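# Load a motor housing can into the press nest

## Task

Pick a single motor housing can out of the steel tray on the robot's table and set it into the round nest beneath the lifted ram of the press on that same table. The can must sit fully down in the nest with its open end facing up, and at the end no part of the robot may touch any can.

## Robot and tools

Robot: two arms on a table, left_arm (base near (+0.049, +0.311, +0.003) m, turned slightly by quat_wxyz (+1.000, 0, 0, -0.022)) and right_arm (base near (-0.049, -0.231, +0.001) m, quat_wxyz (+1.000, 0, 0, +0.019)). Each ends in a five-finger hand: a right hand on right_arm and its mirror image on left_arm. A post stands on the floor behind the arms. Loose objects may occasionally get a brief nudge from the scene.

Frame: all reported positions, targets and offset axes use the scene frame. Its origin is at table-top height, halfway between the two nominal bases; +x points out over the table, +z up, and left_arm is on the +y side. Positions are in metres. Reported hand poses can be off by a few centimetres, more at long reach.

Hand point: a point fixed to the palm, 0.05 m in front of it and 0.15 m from the wrist mounting face toward the fingertips. Its +z runs along straight fingers, +y out of the palm, +x across the palm away from the thumb on the right hand (toward the thumb on the left hand). Straight fingers reach 0.06 to 0.07 m past the point, with their centre lines 0.06 m behind it along -y. A wrist bracket on the little-finger side sticks out and can strike things.

Row layout: every row is one flat list of 28 numbers, each in [-1, 1], covering both arms even when only one moves. Order: left_arm dx, dy, dz, rx, ry, rz, then left hand thumb_turn, thumb_bend, index, middle, ring, little, force_limit, speed; then the same 14 for right_arm. The six pose numbers are offsets, not poses: they measure from that arm's Hand target as it stood when the action or move began, along scene-frame axes. 1.0 equals 0.6 m for dx, dy, dz and 180 degrees for rx, ry, rz, which together form one rotation vector turning about the Hand target's position. All rows of one action count from the same start, and sending an offset again moves the arm further. Six zeros ask nothing new of that arm (though in execute_actions it re-requests the Hand target).

Hand numbers are absolute targets: -1 open, +1 closed. thumb_turn -1 beside the palm, +1 in front facing the fingers; thumb_bend -1 straight, +1 fully bent; fingers -1 straight, +1 curled. force_limit maps -1..+1 to about 0..10 N at the fingertip (0..15 N for the two thumb motors). speed rises linearly from near 0 at -1 to full at +0.48 and stays full above; full travel takes 0.49 s. For a soft grip close with speed -0.94 or below. There is no 'unchanged' value: repeat the last eight numbers actually sent to that hand; if none were sent yet, use its hand_measured six values plus hand_force_limit and hand_speed. With the thumb turned in front, the hand wraps objects about 0.035 to 0.065 m thick, handles down to about 0.025 m, and can pinch a light item up to about 0.08 m between thumb tip and index pad. To squeeze harder, raise force_limit and send a target more closed than hand_measured; to loosen, send one more open.

Tools:
- execute_actions(actions, cameras): actions is a list of actions; each action is a list of up to 15 rows, one per 1/30 s step; a short action keeps its last row to step 15. Images come back only for an empty actions list or when cameras names them (["all"], names, or []).
- move(target, speed, blend, blocking, cameras): target is one 28-number row or a list of up to 15 such rows; every row's offsets are from the same starting Hand targets. speed is path top speed in m/s, 0.002 to 4.3, default 0.25 (turns up to twice that in rad/s); one value or one per target. blend in m rounds corners of a list; 0 stops at each. The whole move is capped at 10 s. Hand numbers of the first target go out at the start; later ones when arms reach that target and rest. Paths do not avoid obstacles or the other arm, and faster moves overshoot and strike harder. blocking=false returns after about 0.5 s while motion continues.
- wait(seconds 0 to 3600): lets time pass, sends nothing new. stop(): brakes a running move. zoom_image(camera, region [x0, y0, x1, y1], at most 504x504 px) enlarges part of that camera's newest image. show_instructions() lists reference images. finished_scene(scene=1) ends the scene for good.

Cameras: cam_head_left, cam_head_right, cam_high, cam_low, cam_left_wrist, cam_right_wrist, all 672x504; calibrations are given in the scene data.

Results: end_effector_position and end_effector_quat_wxyz per arm, Hand target (last commanded pose after clipping; next offsets start here), joint positions, velocities and torques, and per hand hand_measured, hand_stopped_by (moving, target, force, stalled, fault), hand_load_n (positive when something pushes a finger open; a lost grip shows as load near 0), hand_force_limit, hand_speed. A move adds a 'move:' line: done, off_target, moving, held or fault, plus limits (paced = pose clipped, held = steps withheld). Done does not mean no contact.

Behaviour: commanded orientation is clipped to within 40 degrees of the measured one each step. Arms often settle 1 to 3 cm (sometimes 5) short of target, usually low, and may sag under load; send the remaining gap as a new offset. Near the base a small hand motion can swing the whole arm. An arm blocked by something keeps pressing until commanded back past its hand point. Joint ranges (rad): waist -2.880..2.880, shoulder 0..3.142, elbow 0..3.019, wrist pitch -1.693..1.571, wrist yaw -1.571..1.571, wrist roll -2.094..2.094.

Avoid: dropping the can even slightly, opening the hand while it moves, fast impacts or hard pressing on the press, tray or table, any contact between the two arms or closing one hand on the other's fingers, heavy or twisting loads on fingers, and anything falling or being left off the table. Holding loads or straining toward unreachable poses heats motors: a MOTOR HOT line appears at 85 °C, and at 100 °C that arm goes limp for 30 to 60 s.

Each tool is called as name(argument=value, ...) on one line, values as JSON.

Reference images:

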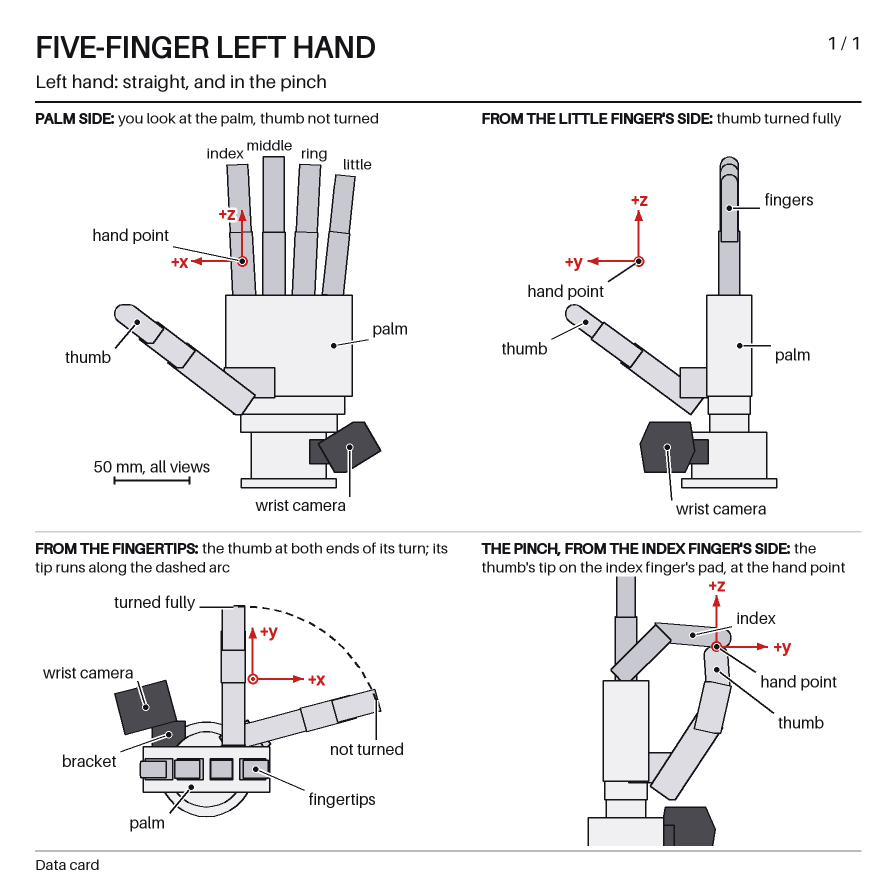

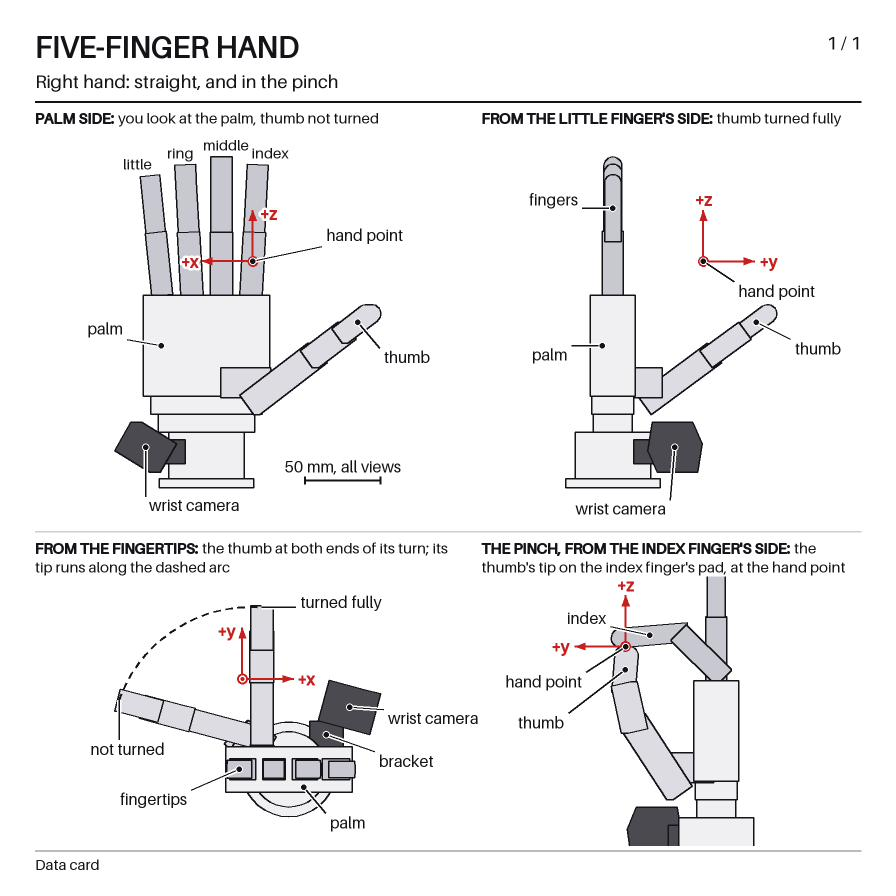

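## Session

execute_actions(actions=[])

Scene clock: 0.00 s.
left_arm: end_effector_position=(+0.5331, +0.1707, +0.2371) hand_measured=(-1.000, -1.000, -1.000, -1.000, -1.000, -1.000) hand_load_n=(+0.0, +0.0, +0.0, +0.0, +0.0, +0.0) hand_stopped_by=(target, target, target, target, target, target) hand_force_limit=0.00 hand_speed=-0.80 end_effector_quat_wxyz=(+0.339, +0.167, +0.839, -0.391) | right_arm: end_effector_position=(+0.5149, -0.2681, +0.2448) hand_measured=(-1.000, -1.000, -1.000, -1.000, -1.000, -1.000) hand_load_n=(+0.0, +0.0, +0.0, +0.0, +0.0, +0.0) hand_stopped_by=(target, target, target, target, target, target) hand_force_limit=0.00 hand_speed=-0.80 end_effector_quat_wxyz=(+0.188, -0.192, +0.962, +0.044)
Joint positions: left_arm=[-0.031 1.238 1.022 -0.537 0.825 1.514] | right_arm=[-0.302 1.619 1.556 -1.202 -0.245 0.951]
Joint velocities: within noise
Joint torques (N m): no reading
Heat: left arm: hottest wrist pitch 32 °C; right arm: hottest shoulder 32 °C.
Hand target: left_arm +0.5385, +0.1704, +0.2435; +0.345, +0.169, +0.837, -0.390 | right_arm +0.5203, -0.2696, +0.2528; +0.197, -0.193, +0.960, +0.040

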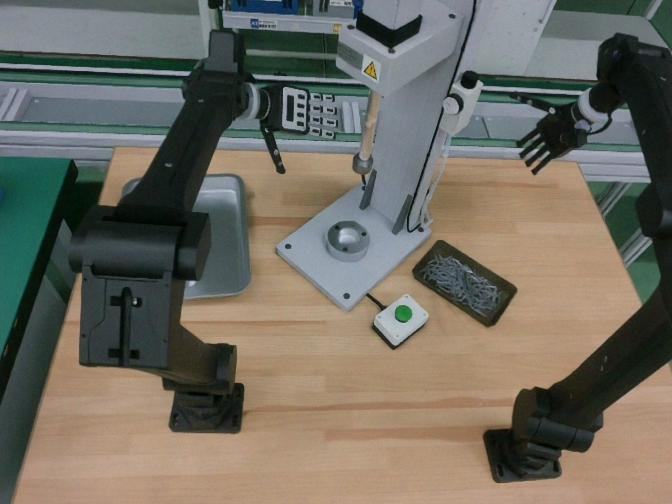

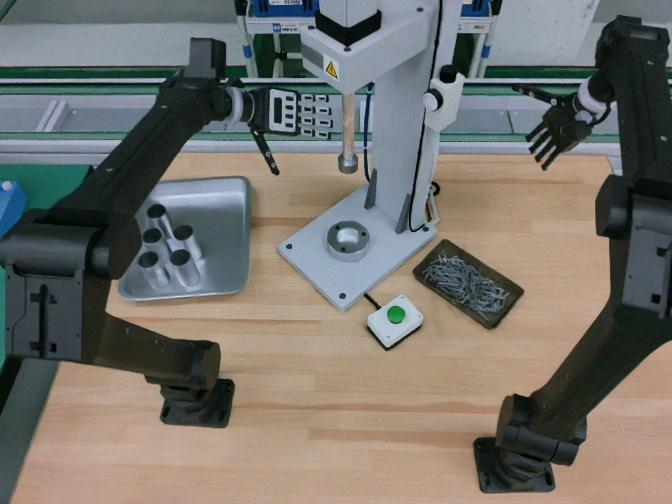

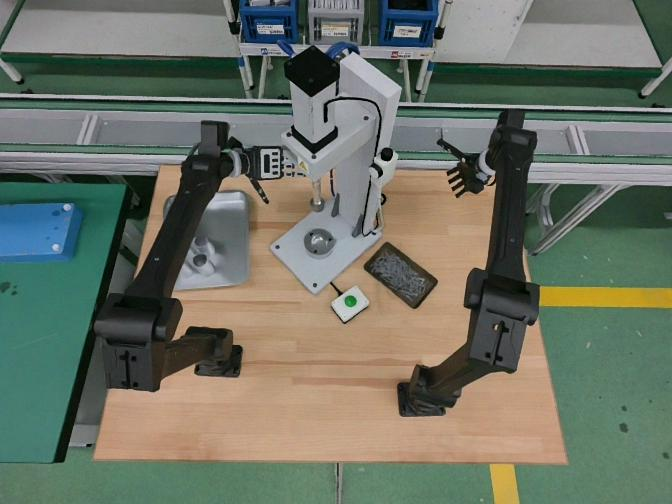

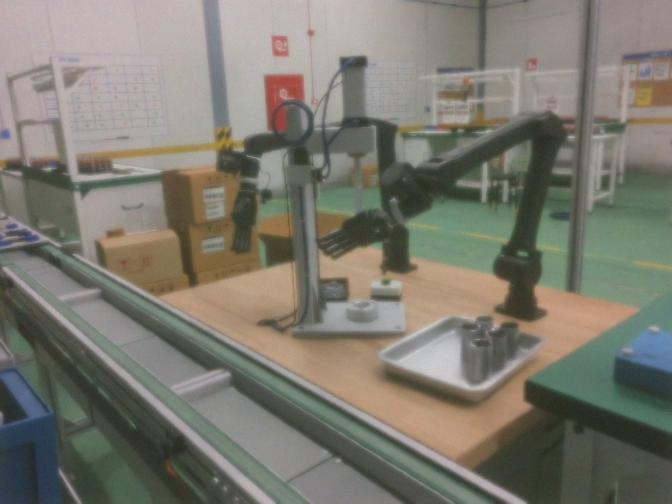

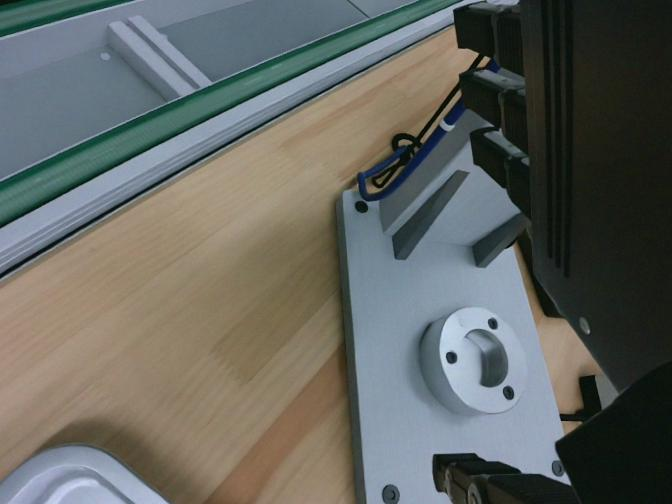

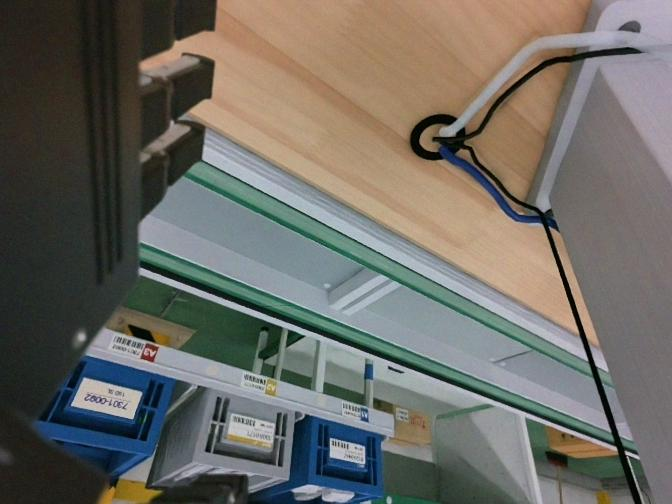

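zoom_image(camera="cam_head_right", region=[110, 160, 270, 310])

zoom_image(camera="cam_head_right", region=[270, 140, 450, 320])

zoom_image(camera="cam_low", region=[260, 180, 560, 420])

zoom_image(camera="cam_high", region=[150, 130, 350, 310])

Scaled by 3.150 from the camera's image (finer frame: 960x720).

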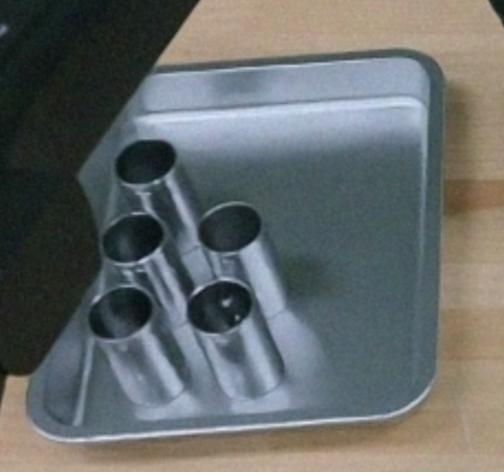

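Scaled by 2.800 from the camera's image (finer frame: 960x720).

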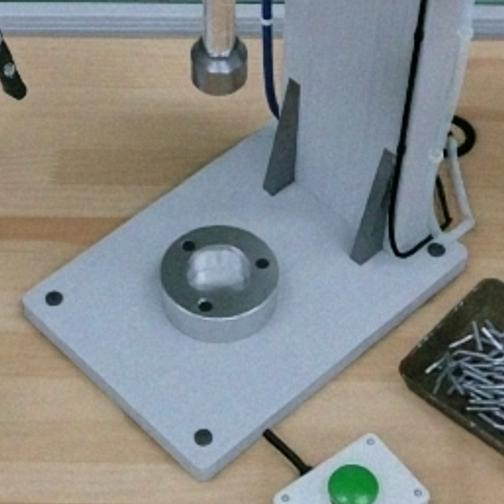

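Scaled by 1.680 from the camera's image (finer frame: 960x720).

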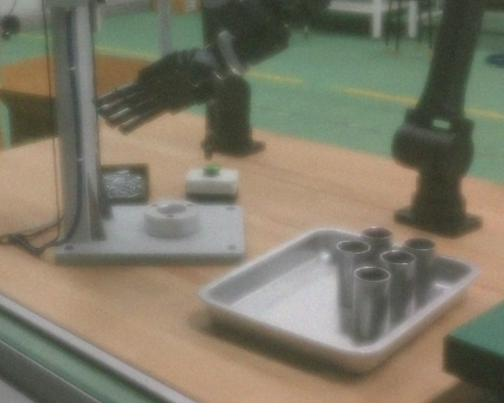

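Scaled by 2.520 from the camera's image (finer frame: 960x720).

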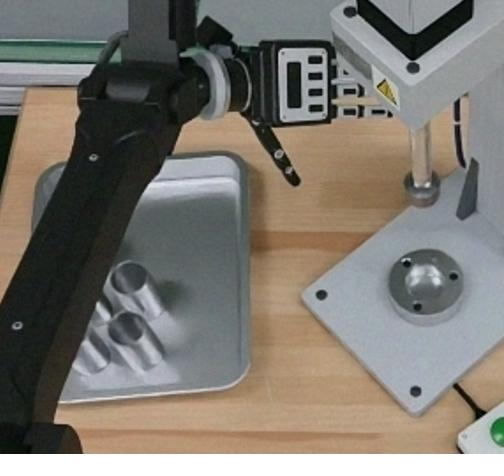

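zoom_image(camera="cam_low", region=[270, 80, 430, 350])

zoom_image(camera="cam_head_left", region=[260, 80, 460, 320])

zoom_image(camera="cam_low", region=[370, 300, 550, 410])

zoom_image(camera="cam_left_wrist", region=[330, 260, 580, 504])

Scaled by 1.867 from the camera's image (finer frame: 960x720).

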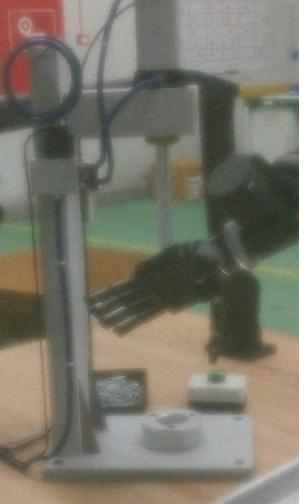

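Scaled by 2.100 from the camera's image (finer frame: 960x720).

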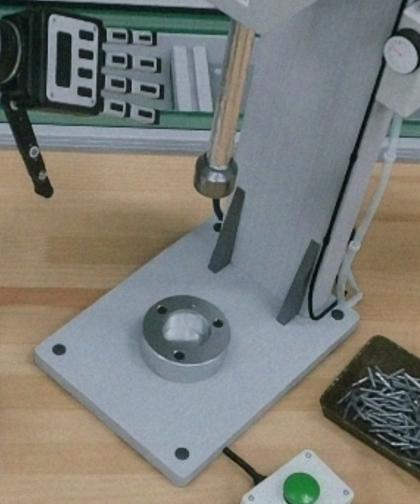

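Scaled by 2.800 from the camera's image (finer frame: 960x720).

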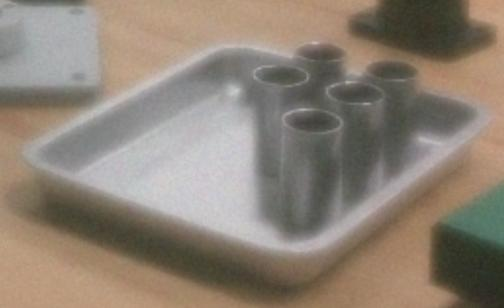

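Scaled by 2.016 from the camera's image (finer frame: 960x720).

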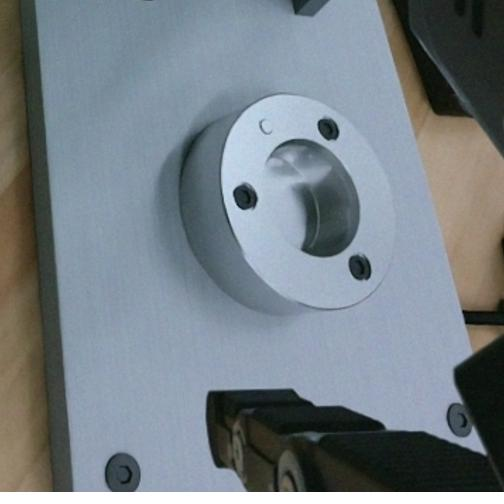

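move(target=[[-0.18,0.14,0.01,-0.09,0.09,0.17,1,-0.8,-0.7,-0.7,1,1,0,0, 0,0,0,0,0,0,-1,-1,-1,-1,-1,-1,0,-0.8],[-0.431,-0.017,0.011,-0.189,0.1916,0.3544,1,-0.8,-0.7,-0.7,1,1,0,0, 0,0,0,0,0,0,-1,-1,-1,-1,-1,-1,0,-0.8]], speed=0.25, blend=0.03, cameras=["all"])

Scene clock: 333.80 s.
left_arm: end_effector_position=(+0.2831, +0.1601, +0.2511) hand_measured=(+1.000, -0.800, -0.700, -0.700, +1.000, +1.000) hand_load_n=(+0.0, +0.0, +0.0, +0.0, +0.0, +0.0) hand_stopped_by=(target, target, target, target, target, target) hand_force_limit=0.00 hand_speed=0.00 end_effector_quat_wxyz=(+0.282, -0.497, +0.717, -0.399) | right_arm: end_effector_position=(+0.5149, -0.2681, +0.2448) hand_measured=(-1.000, -1.000, -1.000, -1.000, -1.000, -1.000) hand_load_n=(+0.0, +0.0, +0.0, +0.0, +0.0, +0.0) hand_stopped_by=(target, target, target, target, target, target) hand_force_limit=0.00 hand_speed=-0.80 end_effector_quat_wxyz=(+0.188, -0.192, +0.962, +0.044)
Joint positions: left_arm=[-0.524 0.435 0.669 -0.794 -0.186 -0.105] | right_arm=[-0.302 1.619 1.556 -1.202 -0.245 0.951]
Joint torques (N m): left_arm=[0.97 1.32 11.28 1.4 -0.24 -0.19] | right_arm=[0.09 -13.92 9.1 1.26 -0.32 -0.04]
Heat: left arm: hottest elbow 38 °C; right arm: hottest elbow 38 °C.
Hand target: left_arm +0.2799, +0.1601, +0.2499; +0.278, -0.501, +0.716, -0.397 | right_arm +0.5203, -0.2696, +0.2528; +0.197, -0.193, +0.960, +0.040
Off the commanded pose: left_arm 0.003 m, 1 deg | right_arm 0.010 m, 1 deg.
move: done
cam_left_wrist: T_world_to_cam=[[0.37436, -0.46115, 0.80449, -0.22994], [-0.82894, -0.55525, 0.06746, 0.30524], [0.41559, -0.69212, -0.59013, 0.26073]] pos_world=[0.23074, 0.24391, 0.31826]

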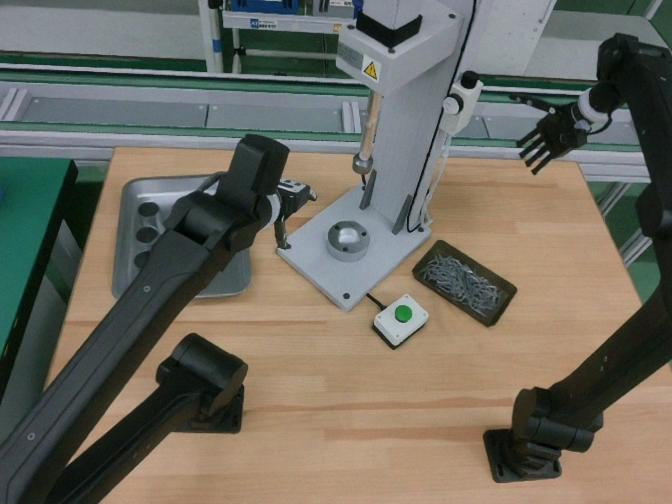

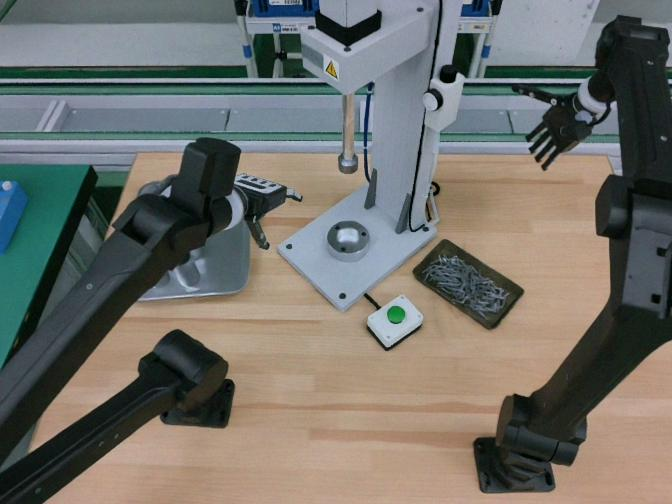

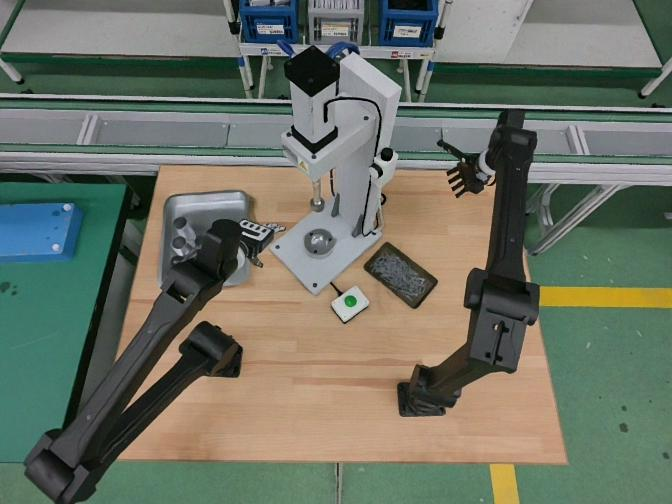

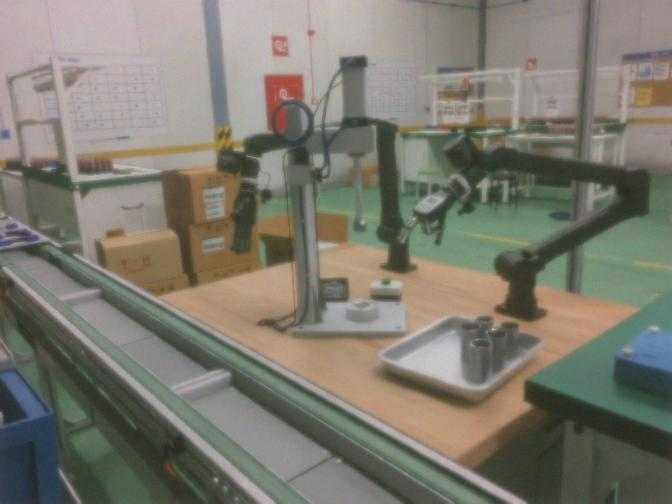

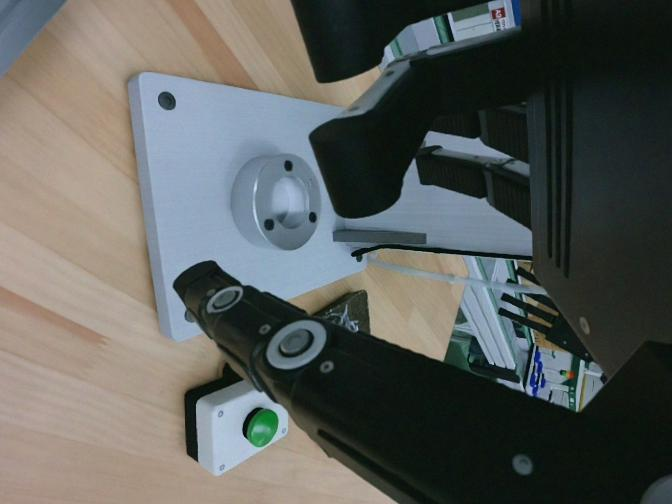

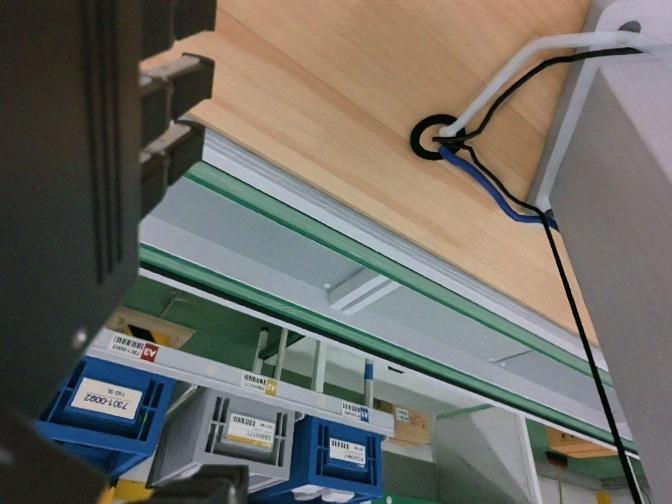

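zoom_image(camera="cam_high", region=[150, 180, 350, 310])

zoom_image(camera="cam_head_left", region=[100, 160, 400, 320])

zoom_image(camera="cam_low", region=[280, 140, 560, 410])

zoom_image(camera="cam_left_wrist", region=[120, 60, 400, 340])

zoom_image(camera="cam_head_right", region=[100, 120, 400, 320])

Scaled by 2.520 from the camera's image (finer frame: 960x720).

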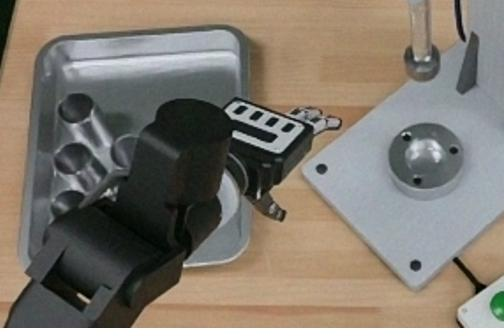

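Scaled by 1.680 from the camera's image (finer frame: 960x720).

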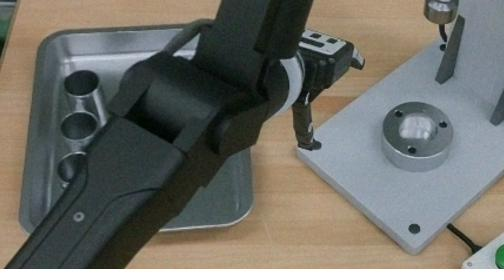

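Scaled by 1.800 from the camera's image (finer frame: 960x720).

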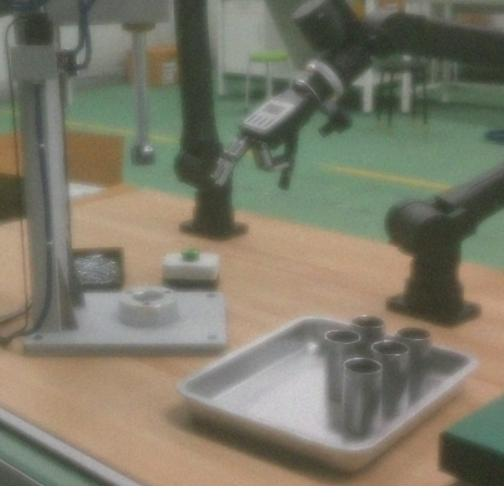

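Scaled by 1.800 from the camera's image (finer frame: 960x720).

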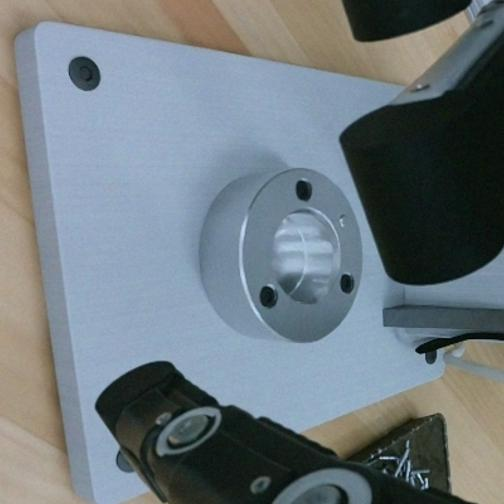

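Scaled by 1.680 from the camera's image (finer frame: 960x720).

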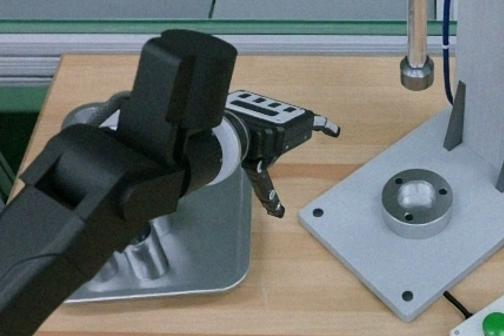

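move(target=[0.255,0.483,-0.11,0,0,0.3444,1,-0.8,-0.7,-0.7,1,1,0,0, 0,0,0,0,0,0,-1,-1,-1,-1,-1,-1,0,-0.8], speed=0.25, cameras=["all"])

Scene clock: 389.47 s.
left_arm: end_effector_position=(+0.4170, +0.4438, +0.1614) hand_measured=(+1.000, -0.800, -0.700, -0.700, +1.000, +1.000) hand_load_n=(-0.5, +0.0, +0.0, +0.0, +0.0, +0.0) hand_stopped_by=(target, target, target, target, target, target) hand_force_limit=0.00 hand_speed=0.00 end_effector_quat_wxyz=(-0.429, +0.803, -0.373, +0.180) | right_arm: end_effector_position=(+0.5149, -0.2681, +0.2448) hand_measured=(-1.000, -1.000, -1.000, -1.000, -1.000, -1.000) hand_load_n=(+0.0, +0.0, +0.0, +0.0, +0.0, +0.0) hand_stopped_by=(target, target, target, target, target, target) hand_force_limit=0.00 hand_speed=-0.80 end_effector_quat_wxyz=(+0.188, -0.192, +0.962, +0.044)
Joint positions: left_arm=[0.312 0.902 0.622 -0.378 -0.383 -0.243] | right_arm=[-0.302 1.619 1.556 -1.202 -0.245 0.951]
Joint torques (N m): left_arm=[1.55 -3.43 14.35 2.4 -0.36 -0.21] | right_arm=[0.26 -13.51 9.01 1.25 -0.31 -0.02]
Heat: left arm: hottest elbow 38 °C; right arm: hottest elbow 39 °C.
Hand target: left_arm +0.4329, +0.4500, +0.1840; -0.443, +0.799, -0.356, +0.198 | right_arm +0.5203, -0.2696, +0.2528; +0.197, -0.193, +0.960, +0.040
Off the commanded pose: left_arm 0.028 m, 3 deg | right_arm 0.010 m, 1 deg.
move: off_target (left_arm)
cam_left_wrist: T_world_to_cam=[[0.62792, 0.12256, 0.76857, -0.43599], [0.09572, -0.99219, 0.08001, 0.38614], [0.77237, 0.02333, -0.63474, -0.11063]] pos_world=[0.32225, 0.43913, 0.23397]

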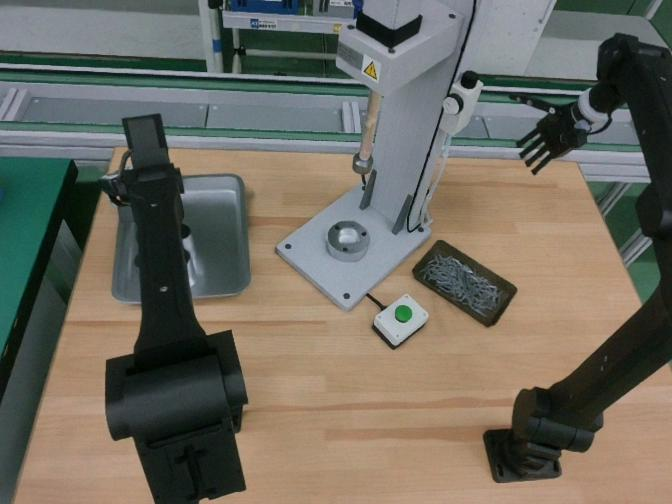

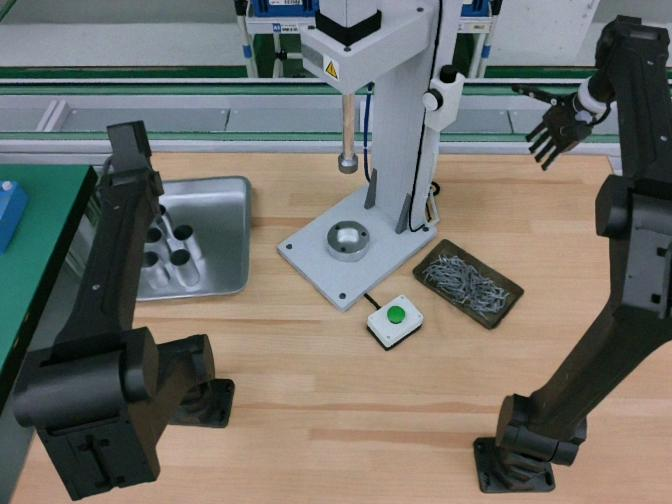

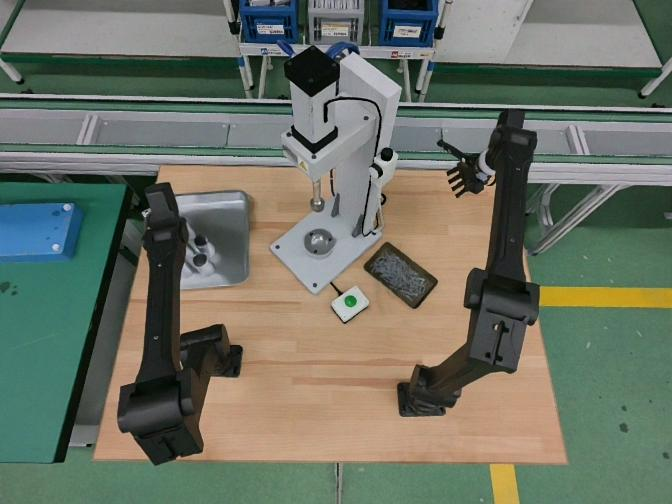

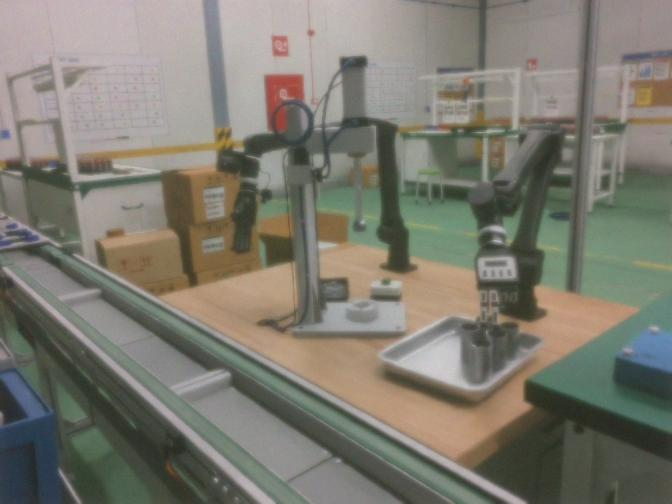

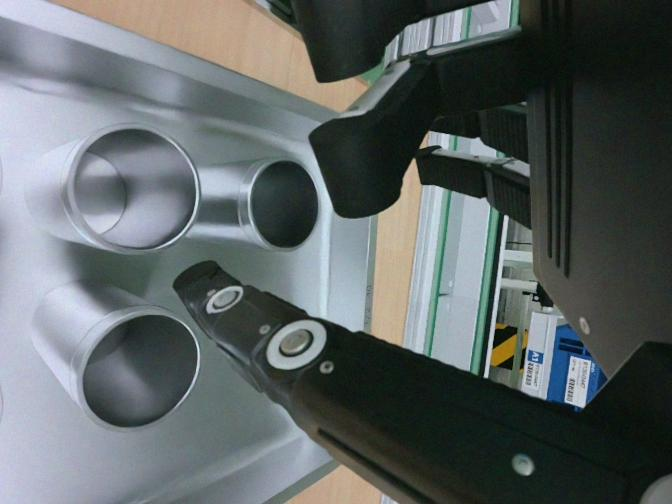

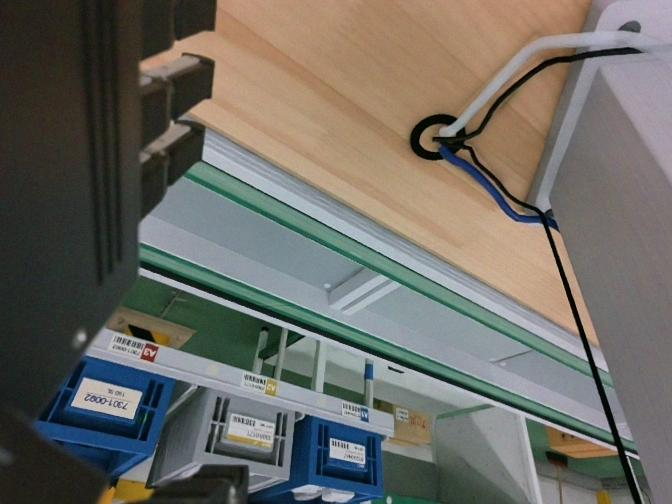

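move(target=[0.036,0.002,-0.07,0,0,0,1,-0.6,-0.7,-0.7,1,1,0,0, 0,0,0,0,0,0,-1,-1,-1,-1,-1,-1,0,-0.8], speed=0.1, cameras=["cam_left_wrist","cam_low"])

Scene clock: 421.53 s.
left_arm: end_effector_position=(+0.4514, +0.4538, +0.1444) hand_measured=(+1.000, -0.600, -0.700, -0.700, +1.000, +1.000) hand_load_n=(+0.0, +0.0, +0.0, +0.0, +0.0, +0.0) hand_stopped_by=(target, target, target, target, target, target) hand_force_limit=0.00 hand_speed=0.00 end_effector_quat_wxyz=(-0.443, +0.798, -0.360, +0.192) | right_arm: end_effector_position=(+0.5149, -0.2681, +0.2448) hand_measured=(-1.000, -1.000, -1.000, -1.000, -1.000, -1.000) hand_load_n=(+0.0, -0.5, +0.0, +0.0, +0.0, +0.0) hand_stopped_by=(target, target, target, target, target, target) hand_force_limit=0.00 hand_speed=-0.80 end_effector_quat_wxyz=(+0.188, -0.192, +0.962, +0.044)
Joint positions: left_arm=[0.308 1.025 0.62 -0.212 -0.396 -0.253] | right_arm=[-0.302 1.619 1.556 -1.202 -0.245 0.951]
Joint torques (N m): left_arm=[0.5 -4.66 9.88 2.47 -0.35 -0.21] | right_arm=[0.21 -13.68 9.03 1.18 -0.3 -0.01]
Heat: left arm: hottest elbow 41 °C; right arm: hottest elbow 39 °C.
Hand target: left_arm +0.4545, +0.4512, +0.1420; -0.443, +0.799, -0.356, +0.197 | right_arm +0.5203, -0.2696, +0.2528; +0.197, -0.193, +0.960, +0.040
Off the commanded pose: left_arm 0.005 m, 1 deg | right_arm 0.010 m, 1 deg.
move: done
cam_left_wrist: T_world_to_cam=[[0.59198, 0.12093, 0.79683, -0.43289], [0.10499, -0.99182, 0.07252, 0.3909], [0.79909, 0.04074, -0.59983, -0.17311]] pos_world=[0.35354, 0.4471, 0.21276]
Images, in order (width x height): cam_low 672x504, cam_left_wrist 672x504.

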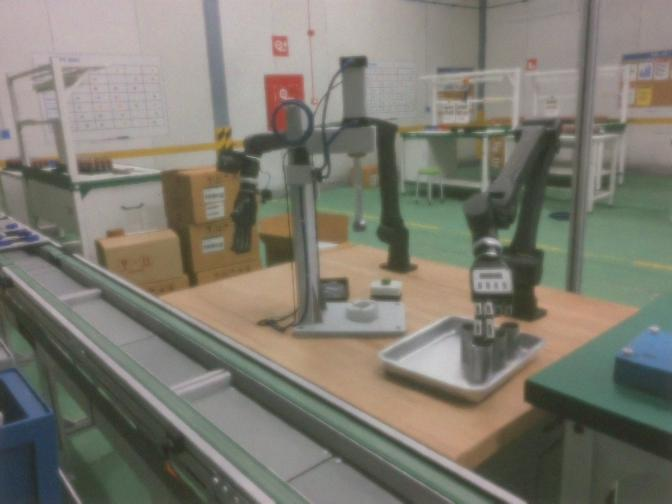

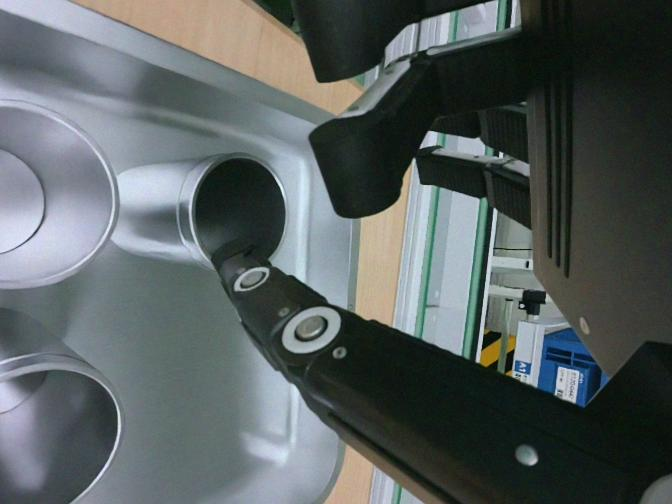

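zoom_image(camera="cam_left_wrist", region=[170, 20, 540, 360])

Scaled by 1.362 from the camera's image (finer frame: 960x720).

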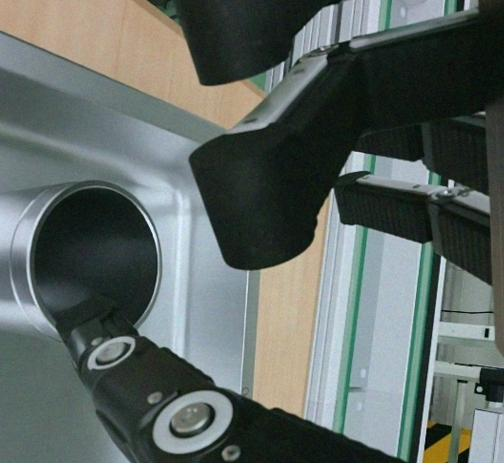

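move(target=[-0.0167,-0.0103,-0.06,0,0,0,1,-0.6,-0.7,-0.7,1,1,0,0, 0,0,0,0,0,0,-1,-1,-1,-1,-1,-1,0,-0.8], speed=0.1, cameras=["cam_left_wrist","cam_head_right","cam_low"])

Scene clock: 469.10 s.
left_arm: end_effector_position=(+0.4403, +0.4472, +0.1066) hand_measured=(+1.000, -0.600, -0.700, -0.700, +1.000, +1.000) hand_load_n=(+0.0, +0.0, +0.0, +0.0, +0.0, +0.0) hand_stopped_by=(target, target, target, target, target, target) hand_force_limit=0.00 hand_speed=0.00 end_effector_quat_wxyz=(-0.442, +0.799, -0.361, +0.192) | right_arm: end_effector_position=(+0.5149, -0.2681, +0.2448) hand_measured=(-1.000, -1.000, -1.000, -1.000, -1.000, -1.000) hand_load_n=(+0.0, -0.5, +0.0, +0.0, +0.0, +0.0) hand_stopped_by=(target, target, target, target, target, target) hand_force_limit=0.00 hand_speed=-0.80 end_effector_quat_wxyz=(+0.188, -0.192, +0.962, +0.044)
Joint positions: left_arm=[0.296 1.049 0.526 -0.099 -0.406 -0.261] | right_arm=[-0.302 1.619 1.556 -1.202 -0.245 0.951]
Joint torques (N m): left_arm=[0.67 -4.31 9.7 2.44 -0.36 -0.19] | right_arm=[0.15 -13.63 9.06 1.24 -0.34 -0.04]
Heat: left arm: hottest elbow 40 °C; right arm: hottest elbow 39 °C.
Hand target: left_arm +0.4444, +0.4450, +0.1058; -0.443, +0.799, -0.356, +0.197 | right_arm +0.5203, -0.2696, +0.2528; +0.197, -0.193, +0.960, +0.040
Off the commanded pose: left_arm 0.005 m, 1 deg | right_arm 0.010 m, 1 deg.
move: done
cam_left_wrist: T_world_to_cam=[[0.59414, 0.12142, 0.79514, -0.39643], [0.10509, -0.99179, 0.07293, 0.38809], [0.79747, 0.04023, -0.60202, -0.18547]] pos_world=[0.34265, 0.4405, 0.17526]
Images, in order (width x height): cam_head_right 672x504, cam_low 672x504, cam_left_wrist 672x504.

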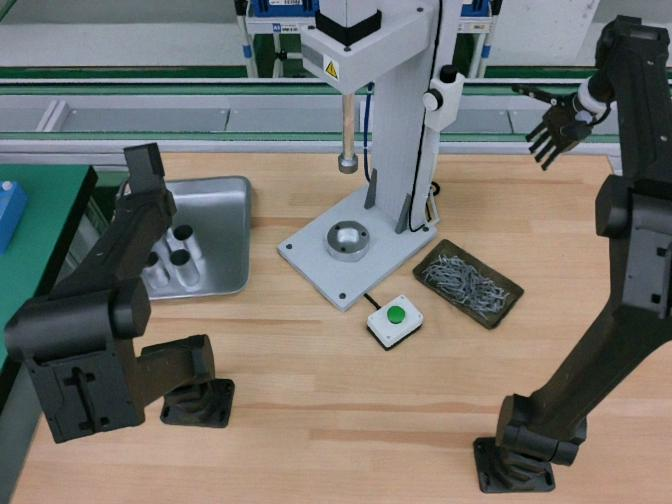

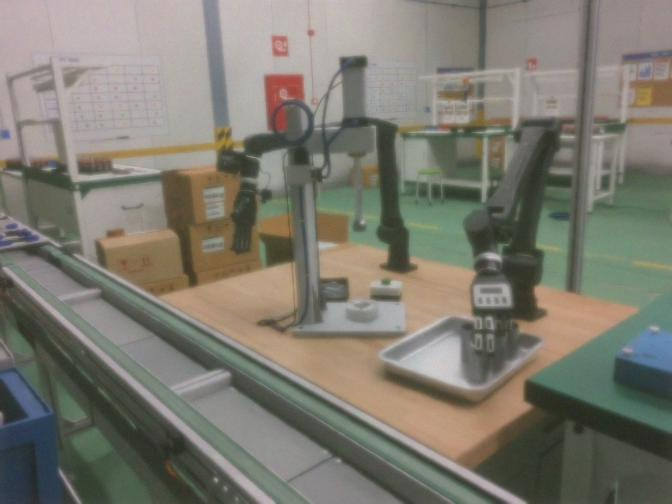

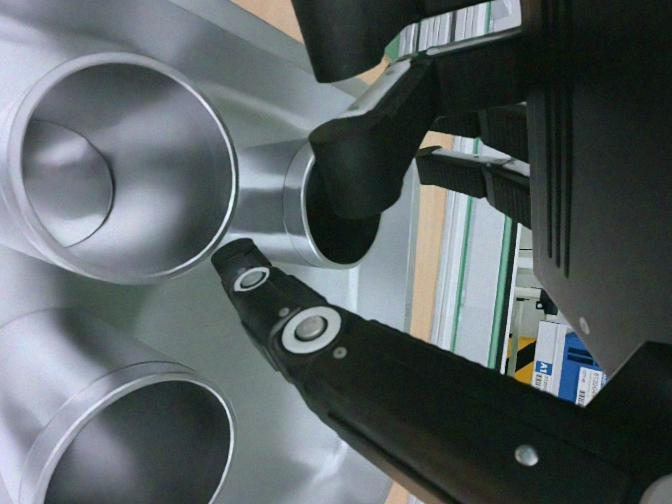

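move(target=[0.0015,-0.0035,-0.0385,0,0,0,1,-0.6,-0.7,-0.7,1,1,0,0, 0,0,0,0,0,0,-1,-1,-1,-1,-1,-1,0,-0.8], speed=0.06, cameras=["cam_left_wrist","cam_head_right","cam_low"])

Scene clock: 489.40 s.
left_arm: end_effector_position=(+0.4423, +0.4456, +0.0848) hand_measured=(+1.000, -0.600, -0.700, -0.700, +1.000, +1.000) hand_load_n=(+0.0, +0.0, +0.0, +0.0, +0.0, +0.0) hand_stopped_by=(target, target, target, target, target, target) hand_force_limit=0.00 hand_speed=0.00 end_effector_quat_wxyz=(-0.443, +0.798, -0.360, +0.192) | right_arm: end_effector_position=(+0.5149, -0.2681, +0.2448) hand_measured=(-1.000, -1.000, -1.000, -1.000, -1.000, -1.000) hand_load_n=(+0.0, +0.0, +0.0, +0.0, +0.0, +0.0) hand_stopped_by=(target, target, target, target, target, target) hand_force_limit=0.00 hand_speed=-0.80 end_effector_quat_wxyz=(+0.188, -0.192, +0.962, +0.044)
Joint positions: left_arm=[0.288 1.102 0.49 -0.01 -0.412 -0.266] | right_arm=[-0.302 1.619 1.556 -1.202 -0.245 0.951]
Joint torques (N m): left_arm=[0.56 -4.66 9.09 2.44 -0.38 -0.22] | right_arm=[-0.03 -13.8 9.03 1.28 -0.32 -0.03]
Heat: left arm: hottest elbow 39 °C; right arm: hottest elbow 39 °C.
Hand target: left_arm +0.4453, +0.4430, +0.0829; -0.443, +0.799, -0.356, +0.198 | right_arm +0.5203, -0.2696, +0.2528; +0.197, -0.193, +0.960, +0.040
Off the commanded pose: left_arm 0.004 m, 1 deg | right_arm 0.010 m, 1 deg.
move: done
cam_left_wrist: T_world_to_cam=[[0.59206, 0.12097, 0.79676, -0.3791], [0.10519, -0.99181, 0.07242, 0.38787], [0.799, 0.04094, -0.59994, -0.20137]] pos_world=[0.34454, 0.4388, 0.15316]
Images, in order (width x height): cam_head_right 672x504, cam_low 672x504, cam_left_wrist 672x504.

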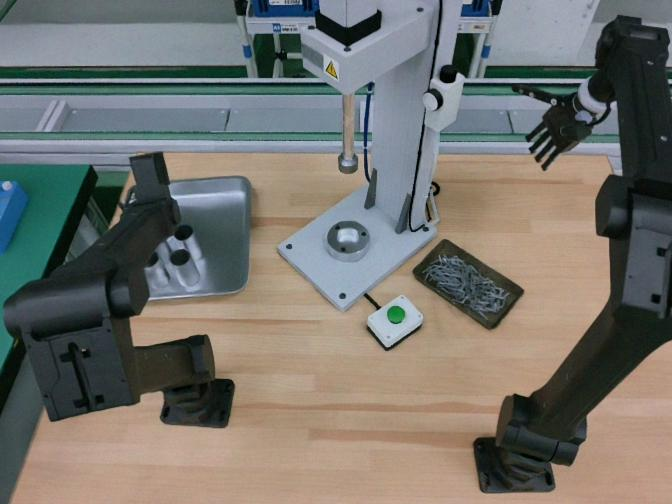

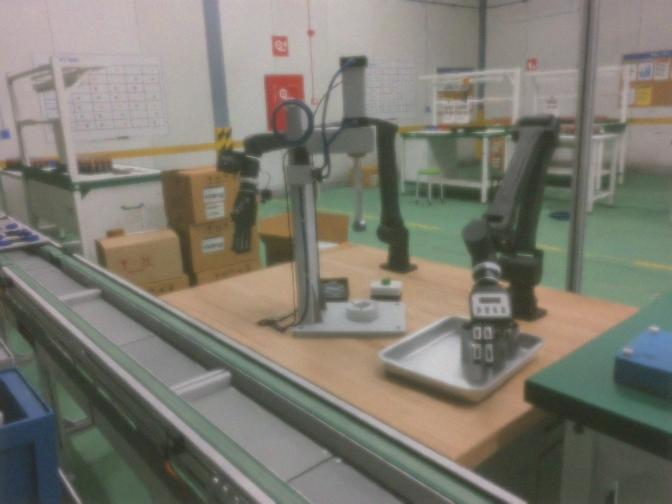

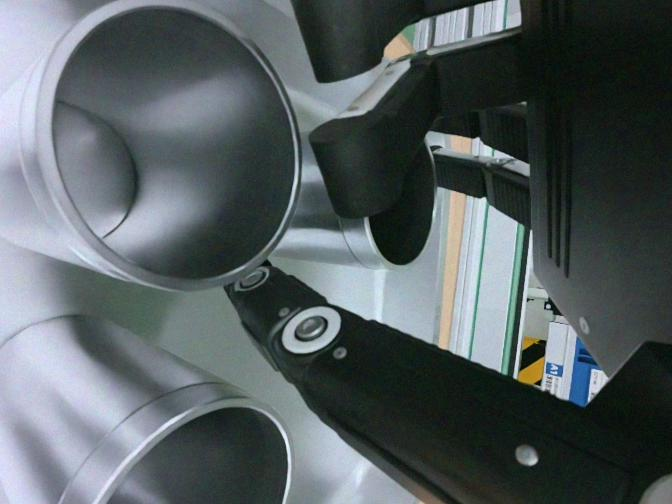

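zoom_image(camera="cam_left_wrist", region=[200, 60, 560, 340])

zoom_image(camera="cam_low", region=[420, 240, 560, 410])

Scaled by 1.400 from the camera's image (finer frame: 960x720).

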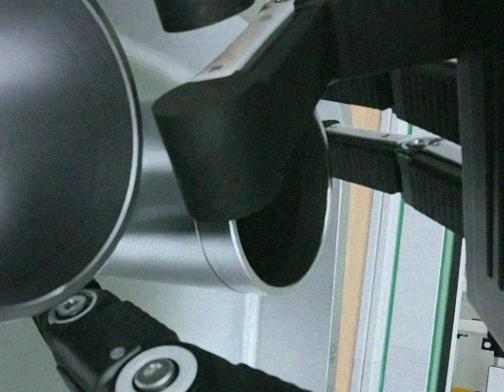

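Scaled by 2.965 from the camera's image (finer frame: 960x720).

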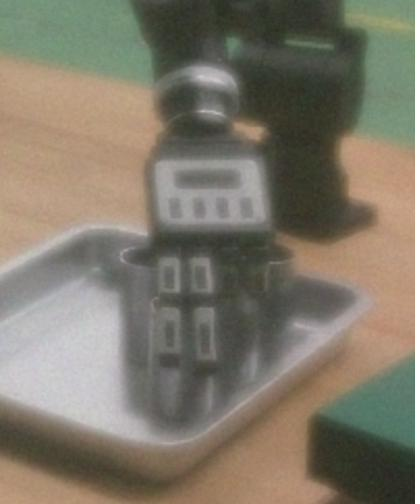

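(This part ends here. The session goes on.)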